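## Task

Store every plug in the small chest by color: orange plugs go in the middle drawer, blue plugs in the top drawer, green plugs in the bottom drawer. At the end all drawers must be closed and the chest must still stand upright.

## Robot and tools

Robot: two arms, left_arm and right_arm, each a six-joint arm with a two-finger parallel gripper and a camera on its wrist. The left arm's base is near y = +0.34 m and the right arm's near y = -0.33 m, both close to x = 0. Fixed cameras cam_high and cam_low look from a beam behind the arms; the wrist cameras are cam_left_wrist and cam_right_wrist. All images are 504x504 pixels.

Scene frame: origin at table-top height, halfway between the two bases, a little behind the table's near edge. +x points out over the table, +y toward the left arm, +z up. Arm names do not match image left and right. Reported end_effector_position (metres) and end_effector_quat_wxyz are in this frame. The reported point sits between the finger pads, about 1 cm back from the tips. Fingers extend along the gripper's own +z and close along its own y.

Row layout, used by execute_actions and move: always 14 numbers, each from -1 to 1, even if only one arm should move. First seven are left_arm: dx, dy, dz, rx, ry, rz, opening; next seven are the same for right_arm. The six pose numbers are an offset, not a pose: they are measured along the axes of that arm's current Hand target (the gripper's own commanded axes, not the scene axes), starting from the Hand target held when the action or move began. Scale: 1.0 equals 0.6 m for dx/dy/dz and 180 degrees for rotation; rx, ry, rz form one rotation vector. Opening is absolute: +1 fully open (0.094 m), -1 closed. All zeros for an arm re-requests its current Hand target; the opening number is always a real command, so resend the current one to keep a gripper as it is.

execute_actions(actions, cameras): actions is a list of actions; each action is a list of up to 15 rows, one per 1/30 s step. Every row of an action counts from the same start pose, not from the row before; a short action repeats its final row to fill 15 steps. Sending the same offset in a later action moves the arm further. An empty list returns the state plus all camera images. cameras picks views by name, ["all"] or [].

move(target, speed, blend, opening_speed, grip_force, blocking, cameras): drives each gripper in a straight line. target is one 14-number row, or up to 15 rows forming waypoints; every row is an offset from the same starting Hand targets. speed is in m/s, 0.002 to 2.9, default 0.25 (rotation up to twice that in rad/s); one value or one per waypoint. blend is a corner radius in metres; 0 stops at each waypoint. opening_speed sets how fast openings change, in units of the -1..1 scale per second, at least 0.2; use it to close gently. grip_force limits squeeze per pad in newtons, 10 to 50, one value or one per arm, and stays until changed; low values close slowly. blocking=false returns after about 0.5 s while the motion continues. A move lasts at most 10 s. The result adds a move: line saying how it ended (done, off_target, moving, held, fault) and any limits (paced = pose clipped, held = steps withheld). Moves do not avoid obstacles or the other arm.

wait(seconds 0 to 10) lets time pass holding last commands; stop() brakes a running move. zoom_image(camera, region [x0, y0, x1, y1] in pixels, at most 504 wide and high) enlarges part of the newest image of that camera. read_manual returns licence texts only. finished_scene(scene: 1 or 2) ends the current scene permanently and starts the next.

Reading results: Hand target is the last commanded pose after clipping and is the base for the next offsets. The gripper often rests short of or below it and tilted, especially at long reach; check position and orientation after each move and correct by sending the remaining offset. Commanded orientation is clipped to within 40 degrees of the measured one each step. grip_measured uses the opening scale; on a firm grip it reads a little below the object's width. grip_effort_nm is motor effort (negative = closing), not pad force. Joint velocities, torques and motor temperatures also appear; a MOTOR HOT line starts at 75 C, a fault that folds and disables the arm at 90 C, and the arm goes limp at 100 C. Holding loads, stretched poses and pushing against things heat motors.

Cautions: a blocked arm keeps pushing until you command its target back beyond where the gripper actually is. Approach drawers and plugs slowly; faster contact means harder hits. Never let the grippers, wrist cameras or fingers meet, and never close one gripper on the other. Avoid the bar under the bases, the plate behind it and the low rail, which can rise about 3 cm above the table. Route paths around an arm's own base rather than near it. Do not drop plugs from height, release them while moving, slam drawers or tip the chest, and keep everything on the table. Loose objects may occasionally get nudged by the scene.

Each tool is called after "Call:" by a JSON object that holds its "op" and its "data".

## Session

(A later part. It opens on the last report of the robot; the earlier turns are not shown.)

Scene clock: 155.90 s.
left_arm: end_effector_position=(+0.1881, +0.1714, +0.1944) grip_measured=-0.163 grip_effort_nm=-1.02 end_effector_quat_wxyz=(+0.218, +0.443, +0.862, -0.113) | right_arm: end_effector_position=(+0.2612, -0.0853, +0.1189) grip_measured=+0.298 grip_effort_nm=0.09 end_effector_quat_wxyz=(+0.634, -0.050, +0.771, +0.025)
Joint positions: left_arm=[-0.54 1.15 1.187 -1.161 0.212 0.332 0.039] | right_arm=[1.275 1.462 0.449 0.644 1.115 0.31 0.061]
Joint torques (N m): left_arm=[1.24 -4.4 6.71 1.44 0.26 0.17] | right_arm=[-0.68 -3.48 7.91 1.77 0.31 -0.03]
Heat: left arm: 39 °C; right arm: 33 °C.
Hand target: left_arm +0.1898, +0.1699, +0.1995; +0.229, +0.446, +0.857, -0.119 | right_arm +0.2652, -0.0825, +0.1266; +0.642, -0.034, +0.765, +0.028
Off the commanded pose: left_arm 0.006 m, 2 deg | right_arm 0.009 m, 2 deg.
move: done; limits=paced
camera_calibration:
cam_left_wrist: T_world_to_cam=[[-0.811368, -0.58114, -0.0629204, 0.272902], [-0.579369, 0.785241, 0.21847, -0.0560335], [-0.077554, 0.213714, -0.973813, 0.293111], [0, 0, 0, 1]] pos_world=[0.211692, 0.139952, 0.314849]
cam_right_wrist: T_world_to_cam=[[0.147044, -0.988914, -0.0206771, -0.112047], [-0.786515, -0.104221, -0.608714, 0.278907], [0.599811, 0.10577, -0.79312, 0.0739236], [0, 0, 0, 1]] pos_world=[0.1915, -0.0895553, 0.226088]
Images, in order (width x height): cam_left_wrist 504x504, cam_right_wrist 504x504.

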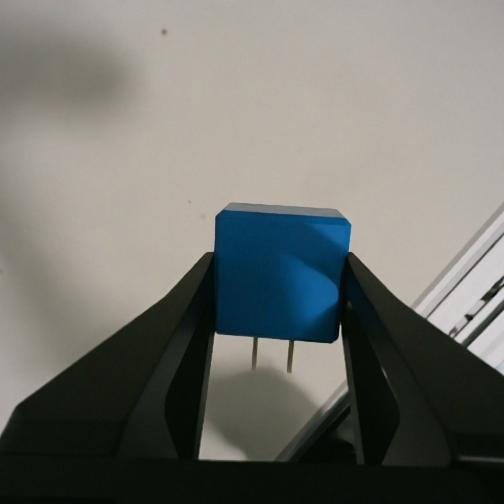

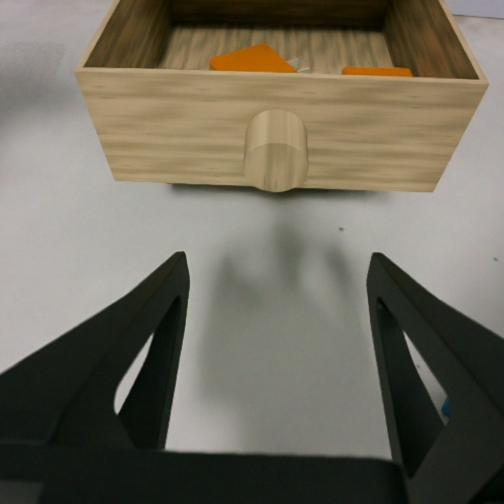

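Call:
{"op": "move", "data": {"target": [[0,0,0,0,0,0,-0.33,-0.018,0,0.102,0,0,0,0.3],[0,0,0,0,0,0,-0.33,-0.018,0,0.102,0,0,0,-0.46],[0,0,0,0,0,0,-0.33,-0.053,0,0.3015,0,0,0,-0.46],[0,0,0,0,0,0,-0.33,-0.053,0,0.3015,0,0,0,0.35],[0,0,0,0,0,0,-0.33,-0.034,0,0.195,0,0,0,0.35],[0,0,0,0,0,0,-0.33,-0.152,0,0.174,0,0,0,0.35]], "speed": [0.2,0.1,0.1,0.1,0.2,0.2], "blend": [0,0,0,0,0.01,0], "opening_speed": 2, "cameras": ["cam_high","cam_low","cam_right_wrist"]}}

Scene clock: 163.53 s.
left_arm: end_effector_position=(+0.1881, +0.1714, +0.1944) grip_measured=-0.163 grip_effort_nm=-1.02 end_effector_quat_wxyz=(+0.218, +0.443, +0.862, -0.113) | right_arm: end_effector_position=(+0.3835, -0.0737, +0.1752) grip_measured=+0.348 grip_effort_nm=0.10 end_effector_quat_wxyz=(+0.627, -0.054, +0.777, +0.012)
Joint positions: left_arm=[-0.54 1.15 1.187 -1.161 0.212 0.332 0.039] | right_arm=[0.916 1.57 0.827 0.488 0.78 0.133 0.063]
Joint torques (N m): left_arm=[1.18 -4.46 6.75 1.37 0.34 0.12] | right_arm=[0.27 -8.99 9.29 1.77 0.22 0.11]
Heat: left arm: 36 °C; right arm: 33 °C.
Hand target: left_arm +0.1898, +0.1699, +0.1995; +0.229, +0.446, +0.857, -0.119 | right_arm +0.3833, -0.0720, +0.1983; +0.642, -0.034, +0.765, +0.028
Off the commanded pose: left_arm 0.006 m, 2 deg | right_arm 0.023 m, 4 deg.
move: off_target (right_arm); target 2's new opening was sent with right_arm's hand 0.013 m and 2 deg from that target; target 4's new opening was sent with right_arm's hand 0.013 m and 1 deg from that target
camera_calibration:
cam_right_wrist: T_world_to_cam=[[0.137528, -0.990496, 0.00210643, -0.117853], [-0.798544, -0.112134, -0.5914, 0.411522], [0.586015, 0.0796522, -0.806376, 0.049698], [0, 0, 0, 1]] pos_world=[0.315703, -0.0745462, 0.283698]
Images, in order (width x height): cam_high 504x504, cam_low 504x504, cam_right_wrist 504x504.

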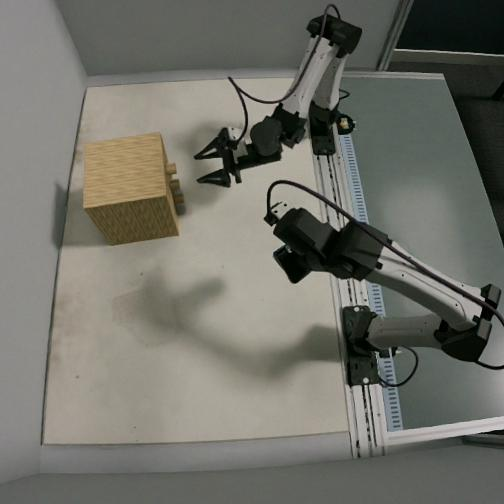

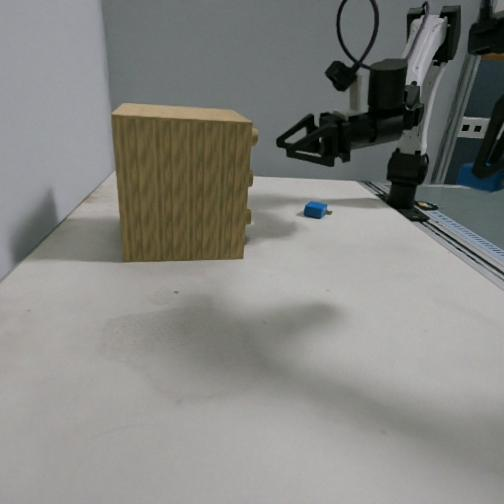

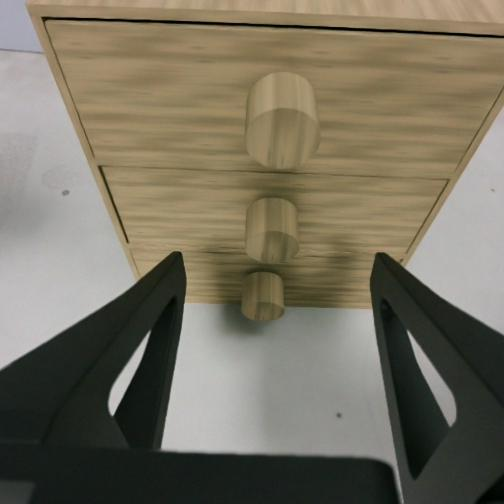

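Call:
{"op": "move", "data": {"target": [[0,0,0,0,0,0,-0.33,-0.038,0,0.1015,0,0,0,0.35],[0,0,0,0,0,0,-0.33,-0.038,0,0.1015,0,0,0,-0.46],[0,0,0,0,0,0,-0.33,-0.004,0,-0.095,0,0,0,-0.46]], "speed": [0.15,0.1,0.1], "opening_speed": 2, "cameras": ["cam_high","cam_low","cam_right_wrist"]}}

Scene clock: 168.33 s.
left_arm: end_effector_position=(+0.1881, +0.1714, +0.1944) grip_measured=-0.163 grip_effort_nm=-1.02 end_effector_quat_wxyz=(+0.218, +0.443, +0.862, -0.113) | right_arm: end_effector_position=(+0.3335, -0.0769, +0.1977) grip_measured=-0.449 grip_effort_nm=-1.02 end_effector_quat_wxyz=(+0.635, -0.037, +0.772, +0.015)
Joint positions: left_arm=[-0.54 1.15 1.187 -1.161 0.212 0.332 0.039] | right_arm=[1.057 1.417 0.768 0.377 0.938 0.198 0.026]
Joint torques (N m): left_arm=[1.46 -4.52 6.93 1.45 0.32 0.17] | right_arm=[0.68 -8.47 7.1 1.65 0.09 -0.06]
Heat: left arm: 35 °C; right arm: 33 °C.
Hand target: left_arm +0.1898, +0.1699, +0.1995; +0.229, +0.446, +0.857, -0.119 | right_arm +0.3278, -0.0769, +0.2104; +0.642, -0.034, +0.765, +0.028
Off the commanded pose: left_arm 0.006 m, 2 deg | right_arm 0.014 m, 2 deg.
move: off_target (right_arm); target 2's new opening was sent with right_arm's hand 0.013 m and 1 deg from that target
camera_calibration:
cam_right_wrist: T_world_to_cam=[[0.115483, -0.993075, -0.0215686, -0.102384], [-0.789164, -0.0785404, -0.60914, 0.387662], [0.603228, 0.0873664, -0.792769, 0.0896295], [0, 0, 0, 1]] pos_world=[0.263685, -0.0790586, 0.304988]
Images, in order (width x height): cam_high 504x504, cam_low 504x504, cam_right_wrist 504x504.

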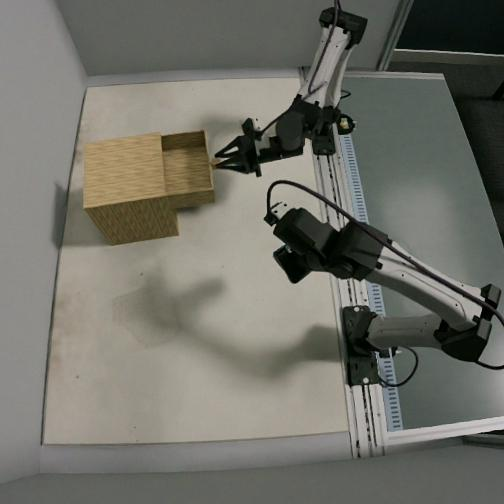

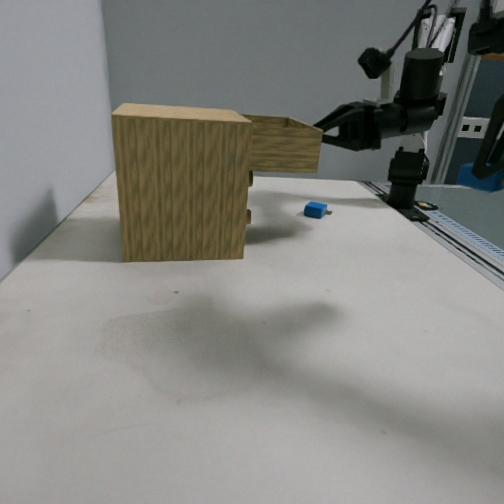

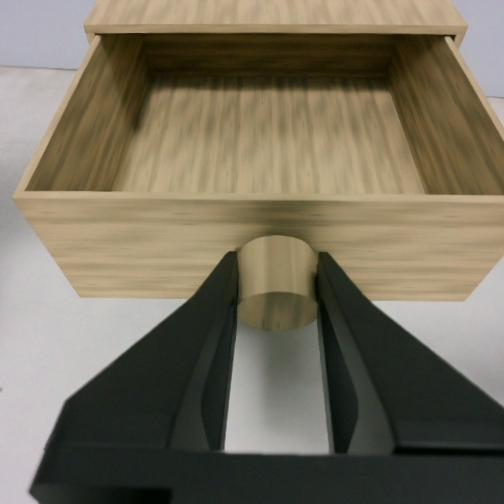

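Call:
{"op": "move", "data": {"target": [[0,0,0,0,0,0,-0.33,0,0,0,0,0,0,0.3],[0,0,0,0,0,0,-0.33,0.017,0,-0.099,0,0,0,0.3],[0,0,0,0,0,0,-0.33,0.042,-0.188,-0.142,0,0,0,0.3],[-0.308,0.035,0.004,-0.0565,-0.1375,-0.0617,-0.33,0.159,-0.216,-0.087,0.156,0.3226,0.131,0.7],[-0.487,0.067,0.126,-0.0565,-0.1375,-0.0617,-0.33,0.159,-0.216,-0.087,0.156,0.3226,0.131,0.7],[-0.459,0.069,0.197,-0.0565,-0.1375,-0.0617,-0.33,0.159,-0.216,-0.087,0.156,0.3226,0.131,0.7]], "speed": [0.1,0.2,0.25,0.3,0.2,0.12], "blend": [0,0.01,0.02,0.02,0.01,0], "opening_speed": 2, "cameras": ["all"]}}

Scene clock: 179.63 s.
left_arm: end_effector_position=(+0.3873, -0.0447, +0.2280) grip_measured=-0.163 grip_effort_nm=-1.02 end_effector_quat_wxyz=(+0.413, +0.315, +0.840, -0.156) | right_arm: end_effector_position=(+0.2677, -0.2151, +0.1200) grip_measured=+0.698 grip_effort_nm=0.10 end_effector_quat_wxyz=(+0.168, +0.248, +0.953, -0.052)
Joint positions: left_arm=[-0.751 1.923 1.788 -0.537 -0.018 -0.061 0.039] | right_arm=[0.67 1.426 1.21 -1.188 0.345 1.124 0.08]
Joint torques (N m): left_arm=[0.23 -11.77 7.64 2.47 -0.19 -0.11] | right_arm=[-0.76 -3.99 9.46 0.48 0.11 0.08]
Motor temperatures (°C): left_arm=[18 33 32 28 19 21 22] | right_arm=[19 26 34 28 16 20 20]
Heat: left arm: 33 °C; right arm: 34 °C.
Hand target: left_arm +0.3946, -0.0501, +0.2346; +0.433, +0.304, +0.834, -0.158 | right_arm +0.2716, -0.2121, +0.1257; +0.168, +0.255, +0.951, -0.045
Off the commanded pose: left_arm 0.011 m, 3 deg | right_arm 0.007 m, 1 deg.
move: off_target (left_arm); blend cut to 0 m at target 4
camera_calibration:
cam_left_wrist: T_world_to_cam=[[-0.636964, -0.768784, -0.0569832, 0.23364], [-0.747912, 0.634199, -0.196007, 0.374815], [0.186826, -0.082231, -0.978945, 0.272984], [0, 0, 0, 1]] pos_world=[0.378149, -0.0356405, 0.354016]
cam_right_wrist: T_world_to_cam=[[-0.505129, -0.862054, -0.0413174, -0.0369344], [-0.812458, 0.458827, 0.359706, 0.283102], [-0.291129, 0.215267, -0.93215, 0.363483], [0, 0, 0, 1]] pos_world=[0.317173, -0.23998, 0.235461]

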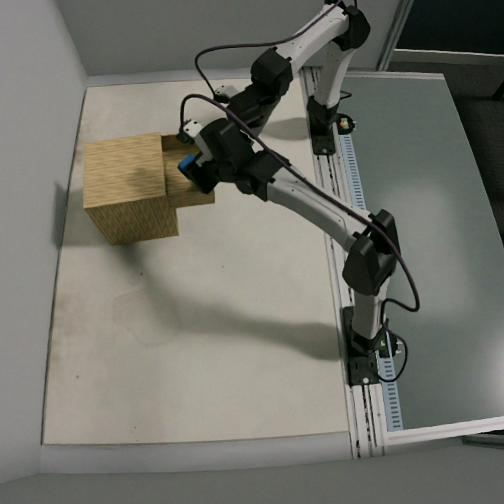

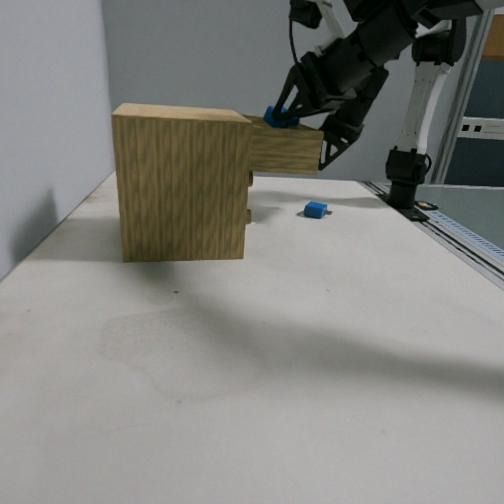

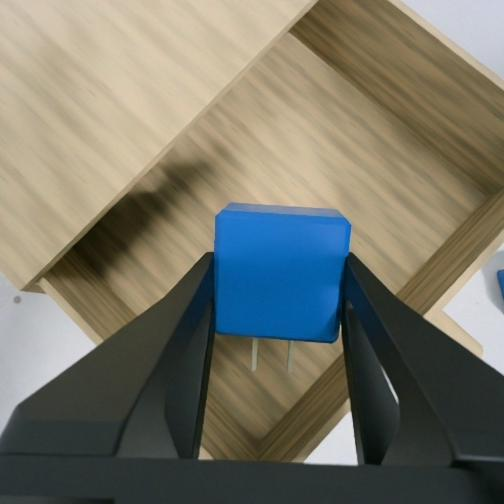

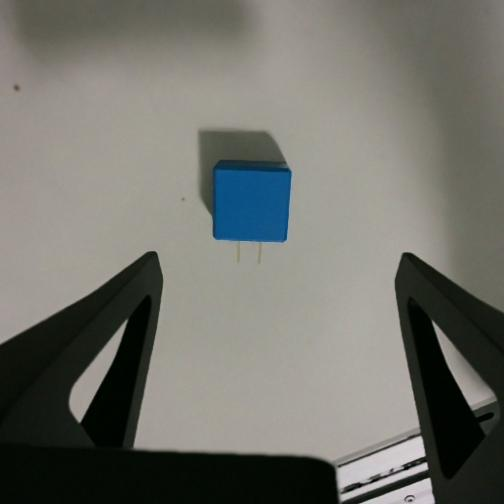

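Call:
{"op": "move", "data": {"target": [[0.028,0.003,0.033,0,0,0,-0.33,0.054,0.0205,0.165,0,0,0,0.7],[0.028,0.003,0.033,0,0,0,0.05,0.054,0.0205,0.165,0,0,0,-0.33],[-0.068,0.003,-0.135,0,0,0,0.05,-0.01,0.0205,-0.015,0,0,0,-0.33],[0.278,0.14,-0.455,0,0,0,0.05,-0.01,0.0205,-0.015,0,0,0,-0.33],[0.278,0.14,-0.455,0,0,0,0.05,-0.1245,0.003,-0.246,-0.24,-0.1685,-0.3134,-0.33],[0.278,0.14,-0.455,0,0,0,0.05,-0.196,0.243,-0.202,-0.24,-0.1685,-0.3134,-0.33],[0.278,0.14,-0.455,0,0,0,0.05,-0.1725,0.246,-0.125,-0.24,-0.1685,-0.3134,-0.33]], "speed": [0.2,0.2,0.2,0.3,0.3,0.25,0.12], "blend": [0,0,0.02,0.02,0.02,0.01,0], "opening_speed": 1.5, "cameras": ["all"]}}

Scene clock: 191.37 s.
left_arm: end_effector_position=(+0.2014, +0.2204, +0.2560) grip_measured=+0.047 grip_effort_nm=0.14 end_effector_quat_wxyz=(+0.433, +0.299, +0.836, -0.156) | right_arm: end_effector_position=(+0.4025, -0.1213, +0.2243) grip_measured=-0.152 grip_effort_nm=-1.02 end_effector_quat_wxyz=(+0.416, -0.309, +0.841, +0.159)
Joint positions: left_arm=[-0.222 0.776 1.008 -0.917 0.377 0.249 0.049] | right_arm=[0.432 1.46 1.318 -0.499 -0.243 -0.189 0.04]
Joint torques (N m): left_arm=[1.14 0.76 6.42 2.04 0.29 0.16] | right_arm=[-0.25 -6.39 7.62 2.02 -0.02 0.07]
Heat: left arm: 34 °C; right arm: 34 °C.
Hand target: left_arm +0.2041, +0.2195, +0.2554; +0.433, +0.304, +0.834, -0.158 | right_arm +0.4074, -0.1200, +0.2314; +0.432, -0.304, +0.834, +0.158
Off the commanded pose: left_arm 0.003 m, 1 deg | right_arm 0.009 m, 2 deg.
move: done
camera_calibration:
cam_left_wrist: T_world_to_cam=[[-0.611499, -0.789239, -0.0563145, 0.319921], [-0.759568, 0.605466, -0.237629, 0.0924881], [0.221643, -0.102535, -0.969722, 0.352024], [0, 0, 0, 1]] pos_world=[0.187859, 0.232591, 0.381359]
cam_right_wrist: T_world_to_cam=[[0.661034, -0.747246, -0.0682419, -0.333059], [-0.742777, -0.638752, -0.200695, 0.276504], [0.106379, 0.183355, -0.977274, 0.325955], [0, 0, 0, 1]] pos_world=[0.390869, -0.132025, 0.351312]

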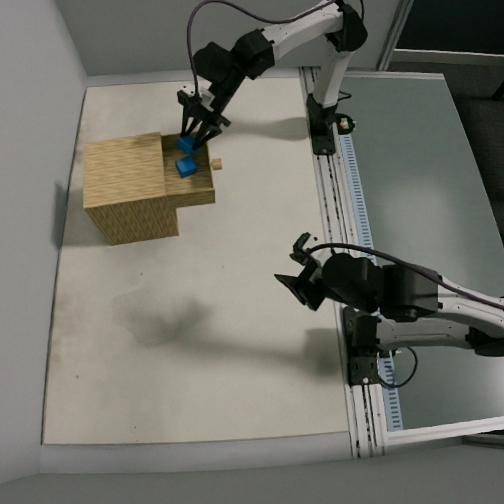

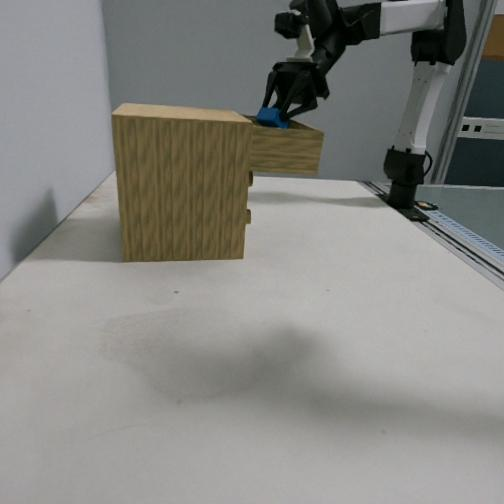

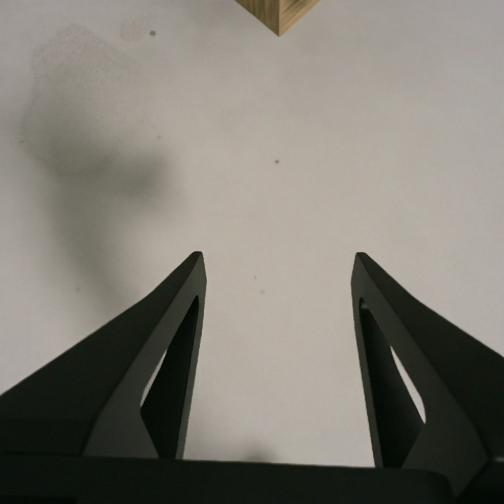

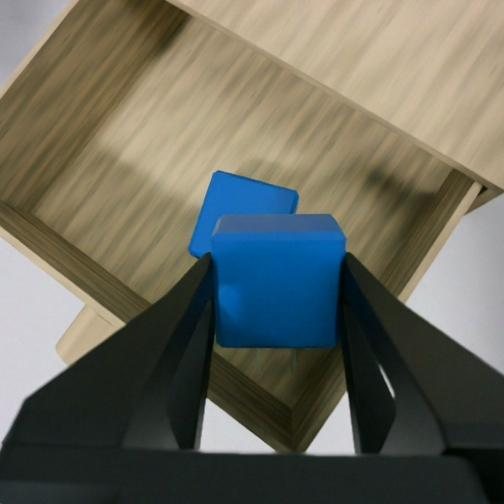

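Call:
{"op": "move", "data": {"target": [[0,0,0,0,0,0,0.05,0.024,-0.019,0.029,0,0,0,-0.33],[0,0,0,0,0,0,0.05,0.024,-0.019,0.029,0,0,0,0.05],[0,0,0,0,0,0,0.05,-0.068,-0.007,-0.135,0,0,0,0.05],[0,0,0,0,0,0,0.05,0.093,0.103,-0.274,0.181,-0.1356,0.075,0.3],[0,0,0,0,0,0,0.05,0.122,0.214,-0.112,0.181,-0.1356,0.075,0.3]], "speed": [0.12,0.1,0.2,0.3,0.25], "blend": [0,0,0.02,0.02,0], "opening_speed": 1.5, "cameras": ["cam_high","cam_right_wrist"]}}

Scene clock: 199.37 s.
left_arm: end_effector_position=(+0.2014, +0.2204, +0.2560) grip_measured=+0.047 grip_effort_nm=0.14 end_effector_quat_wxyz=(+0.433, +0.299, +0.836, -0.156) | right_arm: end_effector_position=(+0.2506, -0.0848, +0.2101) grip_measured=+0.298 grip_effort_nm=0.10 end_effector_quat_wxyz=(+0.638, -0.039, +0.768, +0.028)
Joint positions: left_arm=[-0.222 0.776 1.008 -0.917 0.377 0.249 0.049] | right_arm=[1.333 1.214 0.692 0.12 1.18 0.368 0.061]
Joint torques (N m): left_arm=[1.18 0.59 6.13 2 0.27 0.18] | right_arm=[-0.03 -3.03 6.99 1.7 0.3 -0.04]
Heat: left arm: 32 °C; right arm: 33 °C.
Hand target: left_arm +0.2041, +0.2195, +0.2554; +0.433, +0.304, +0.834, -0.158 | right_arm +0.2504, -0.0843, +0.2104; +0.642, -0.034, +0.765, +0.029
Off the commanded pose: left_arm 0.003 m, 1 deg | right_arm 0.001 m, 1 deg.
move: done; blend cut to 0 m at target 4
camera_calibration:
cam_right_wrist: T_world_to_cam=[[0.13565, -0.99, -0.0387265, -0.101503], [-0.78229, -0.0830398, -0.617354, 0.328674], [0.607965, 0.114039, -0.785731, 0.149673], [0, 0, 0, 1]] pos_world=[0.179891, -0.0902639, 0.31658]
Images, in order (width x height): cam_high 504x504, cam_right_wrist 504x504.

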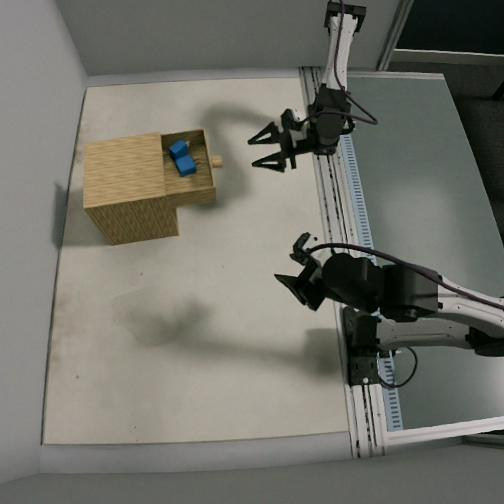

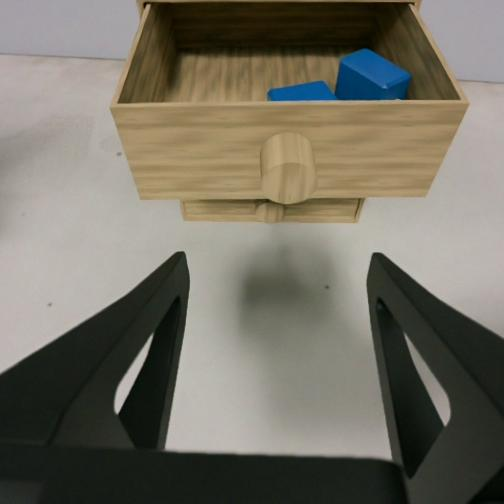

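Call:
{"op": "zoom_image", "data": {"camera": "cam_right_wrist", "region": [100, 0, 480, 230]}}

Call:
{"op": "wait", "data": {"seconds": 0, "cameras": ["cam_low","cam_high"]}}

Call:
{"op": "zoom_image", "data": {"camera": "cam_low", "region": [220, 90, 340, 190]}}

Call:
{"op": "zoom_image", "data": {"camera": "cam_high", "region": [140, 110, 240, 220]}}

Scaled by 1.326 from the camera's 504x504 image, which has a finer 720x720 frame.

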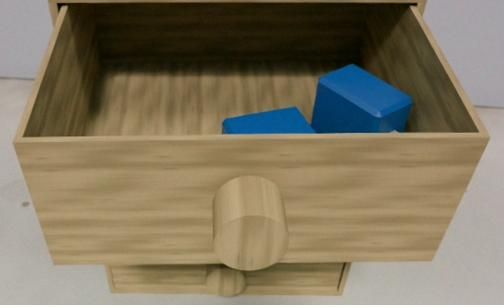

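Scene clock: 200.13 s.
left_arm: end_effector_position=(+0.2014, +0.2204, +0.2560) grip_measured=+0.047 grip_effort_nm=0.14 end_effector_quat_wxyz=(+0.433, +0.299, +0.836, -0.156) | right_arm: end_effector_position=(+0.2506, -0.0848, +0.2101) grip_measured=+0.298 grip_effort_nm=0.10 end_effector_quat_wxyz=(+0.638, -0.039, +0.768, +0.028)
Joint positions: left_arm=[-0.222 0.776 1.008 -0.917 0.377 0.249 0.049] | right_arm=[1.333 1.214 0.692 0.12 1.18 0.368 0.061]
Joint torques (N m): left_arm=[1.13 0.58 6.22 2.04 0.26 0.15] | right_arm=[-0.03 -3.04 6.98 1.71 0.3 -0.04]
Heat: left arm: 32 °C; right arm: 33 °C.
Hand target: left_arm +0.2041, +0.2195, +0.2554; +0.433, +0.304, +0.834, -0.158 | right_arm +0.2504, -0.0843, +0.2104; +0.642, -0.034, +0.765, +0.029
Tool commands: left_gripper/opening=+0.05 right_gripper/opening=+0.3
Off the commanded pose: left_arm 0.003 m, 1 deg | right_arm 0.001 m, 1 deg.
Images, in order (width x height): cam_high 504x504, cam_low 504x504.

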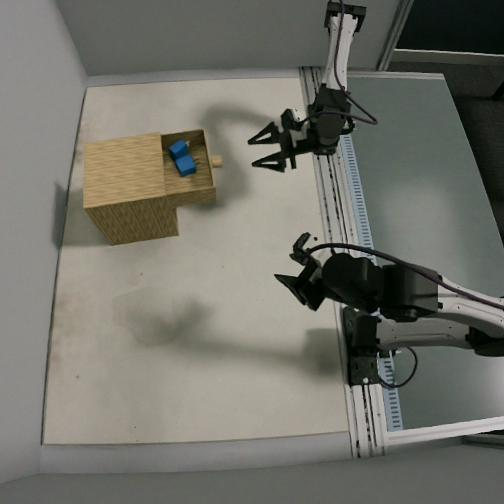

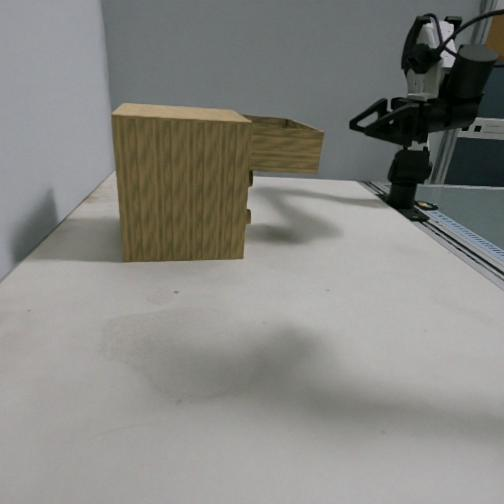

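Scaled by 4.200 from the camera's 504x504 image, which has a finer 720x720 frame.

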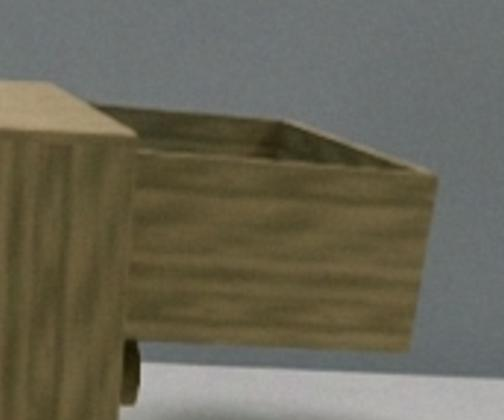

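Scaled by 4.582 from the camera's 504x504 image, which has a finer 720x720 frame.

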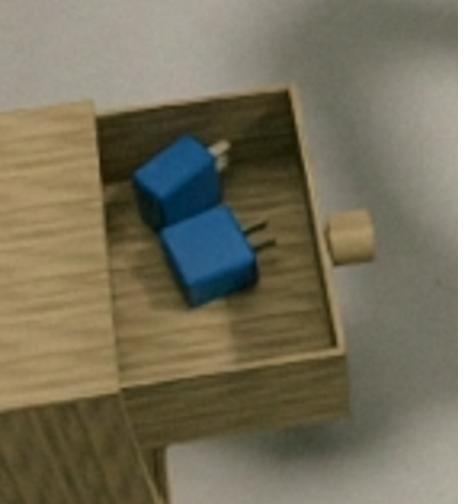

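Call:
{"op": "move", "data": {"target": [[0,0,0,0,0,0,0.05,-0.012,0,0.1275,0,0,0,0.3],[0,0,0,0,0,0,0.05,-0.012,0,0.1275,0,0,0,-0.46],[0,0,0,0,0,0,0.05,-0.043,0,0.3075,0,0,0,-0.46]], "speed": [0.2,0.1,0.08], "opening_speed": 2, "cameras": ["cam_high","cam_low","cam_right_wrist"]}}

Scene clock: 204.77 s.
left_arm: end_effector_position=(+0.2014, +0.2204, +0.2560) grip_measured=+0.047 grip_effort_nm=0.14 end_effector_quat_wxyz=(+0.433, +0.299, +0.836, -0.156) | right_arm: end_effector_position=(+0.4292, -0.0728, +0.1968) grip_measured=-0.458 grip_effort_nm=-0.09 end_effector_quat_wxyz=(+0.636, -0.036, +0.771, +0.021)
Joint positions: left_arm=[-0.222 0.776 1.008 -0.917 0.377 0.249 0.049] | right_arm=[0.821 1.655 0.983 0.467 0.702 0.12 0.025]
Joint torques (N m): left_arm=[1.33 0.64 6.16 2.03 0.31 0.16] | right_arm=[-0.84 -6 10.07 1.88 -0.08 -0.04]
Heat: left arm: 31 °C; right arm: 34 °C.
Hand target: left_arm +0.2041, +0.2195, +0.2554; +0.433, +0.304, +0.834, -0.158 | right_arm +0.4359, -0.0678, +0.2040; +0.642, -0.034, +0.765, +0.029
Off the commanded pose: left_arm 0.003 m, 1 deg | right_arm 0.011 m, 1 deg.
move: off_target (right_arm); target 2's new opening was sent with right_arm's hand 0.016 m and 3 deg from that target
camera_calibration:
cam_right_wrist: T_world_to_cam=[[0.12084, -0.99216, -0.0318761, -0.109559], [-0.786994, -0.0761819, -0.612239, 0.462683], [0.605011, 0.0990692, -0.79003, 0.0303821], [0, 0, 0, 1]] pos_world=[0.358987, -0.0764623, 0.303783]
Images, in order (width x height): cam_high 504x504, cam_low 504x504, cam_right_wrist 504x504.

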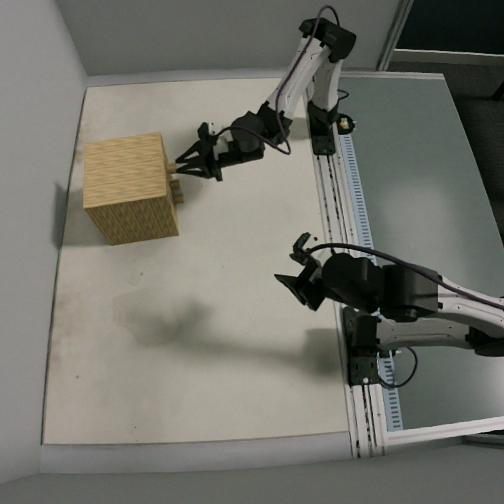

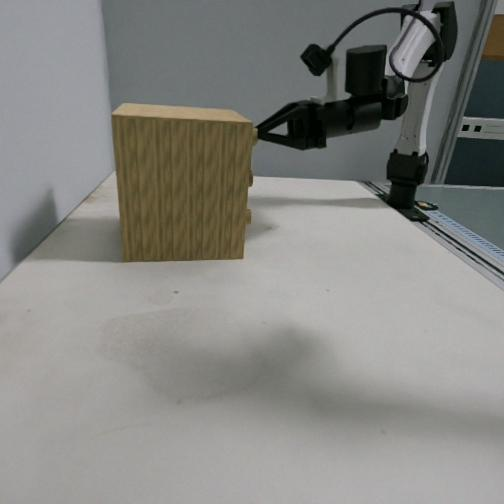

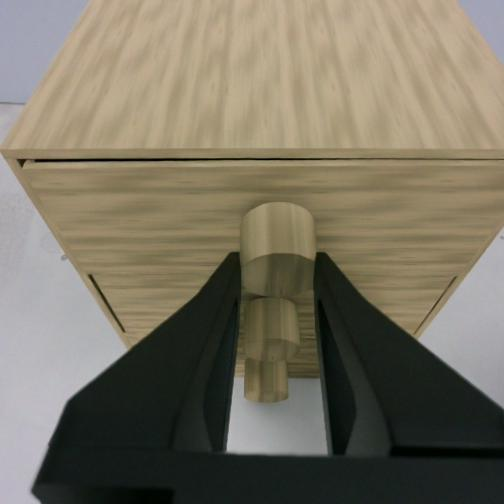

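Call:
{"op": "move", "data": {"target": [[0,0,0,0,0,0,0.05,-0.0035,0,0.02,0,0,0,-0.46],[0,0,0,0,0,0,0.05,-0.0035,0,0.02,0,0,0,0.3],[0,0,0,0,0,0,0.05,0.023,0,-0.13,0,0,0,0.3]], "speed": [0.05,0.1,0.2], "opening_speed": 2, "cameras": ["cam_high","cam_low","cam_right_wrist"]}}

Call:
{"op": "zoom_image", "data": {"camera": "cam_right_wrist", "region": [0, 0, 504, 330]}}

Scene clock: 208.17 s.
left_arm: end_effector_position=(+0.2014, +0.2204, +0.2560) grip_measured=+0.047 grip_effort_nm=0.14 end_effector_quat_wxyz=(+0.433, +0.299, +0.836, -0.156) | right_arm: end_effector_position=(+0.3609, -0.0703, +0.1921) grip_measured=+0.298 grip_effort_nm=0.10 end_effector_quat_wxyz=(+0.635, -0.048, +0.771, +0.020)
Joint positions: left_arm=[-0.222 0.776 1.008 -0.917 0.377 0.249 0.049] | right_arm=[0.982 1.499 0.811 0.446 0.845 0.152 0.061]
Joint torques (N m): left_arm=[1.16 0.61 6.38 1.99 0.28 0.18] | right_arm=[0.06 -9.07 6.61 1.72 0.19 0.11]
Heat: left arm: 31 °C; right arm: 34 °C.
Hand target: left_arm +0.2041, +0.2195, +0.2554; +0.433, +0.304, +0.834, -0.158 | right_arm +0.3570, -0.0748, +0.2039; +0.642, -0.034, +0.765, +0.029
Off the commanded pose: left_arm 0.003 m, 1 deg | right_arm 0.013 m, 2 deg.
move: off_target (right_arm); target 2's new opening was sent with right_arm's hand 0.015 m and 1 deg from that target
camera_calibration:
cam_right_wrist: T_world_to_cam=[[0.137753, -0.990356, -0.0148027, -0.108217], [-0.7871, -0.100385, -0.608602, 0.403917], [0.601247, 0.095488, -0.793337, 0.0694132], [0, 0, 0, 1]] pos_world=[0.291096, -0.073254, 0.299291]
Images, in order (width x height): cam_high 504x504, cam_low 504x504, cam_right_wrist 504x504.

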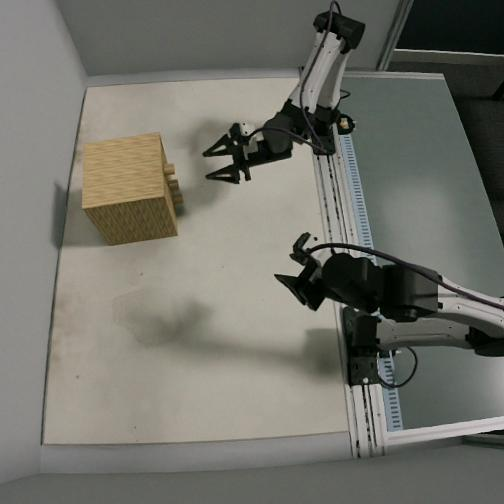

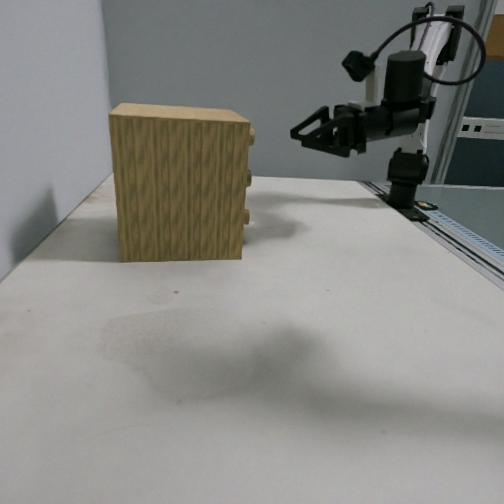

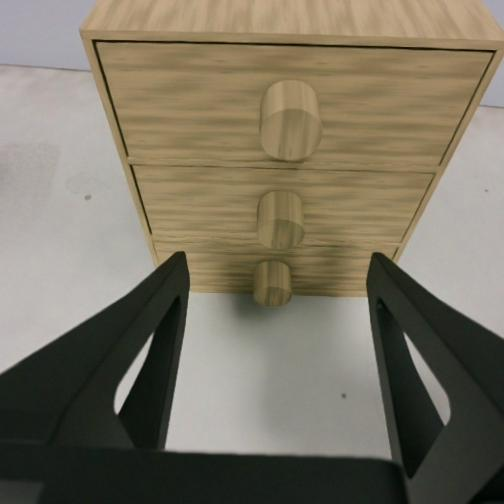

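Scaled by 1.000.

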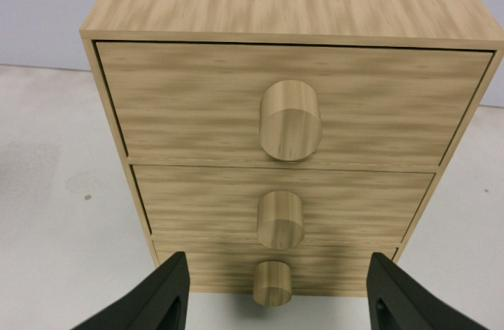

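All shut and upright.

Call:
{"op": "finished_scene", "data": {"scene": 1}}

The scene is finished: the task was done.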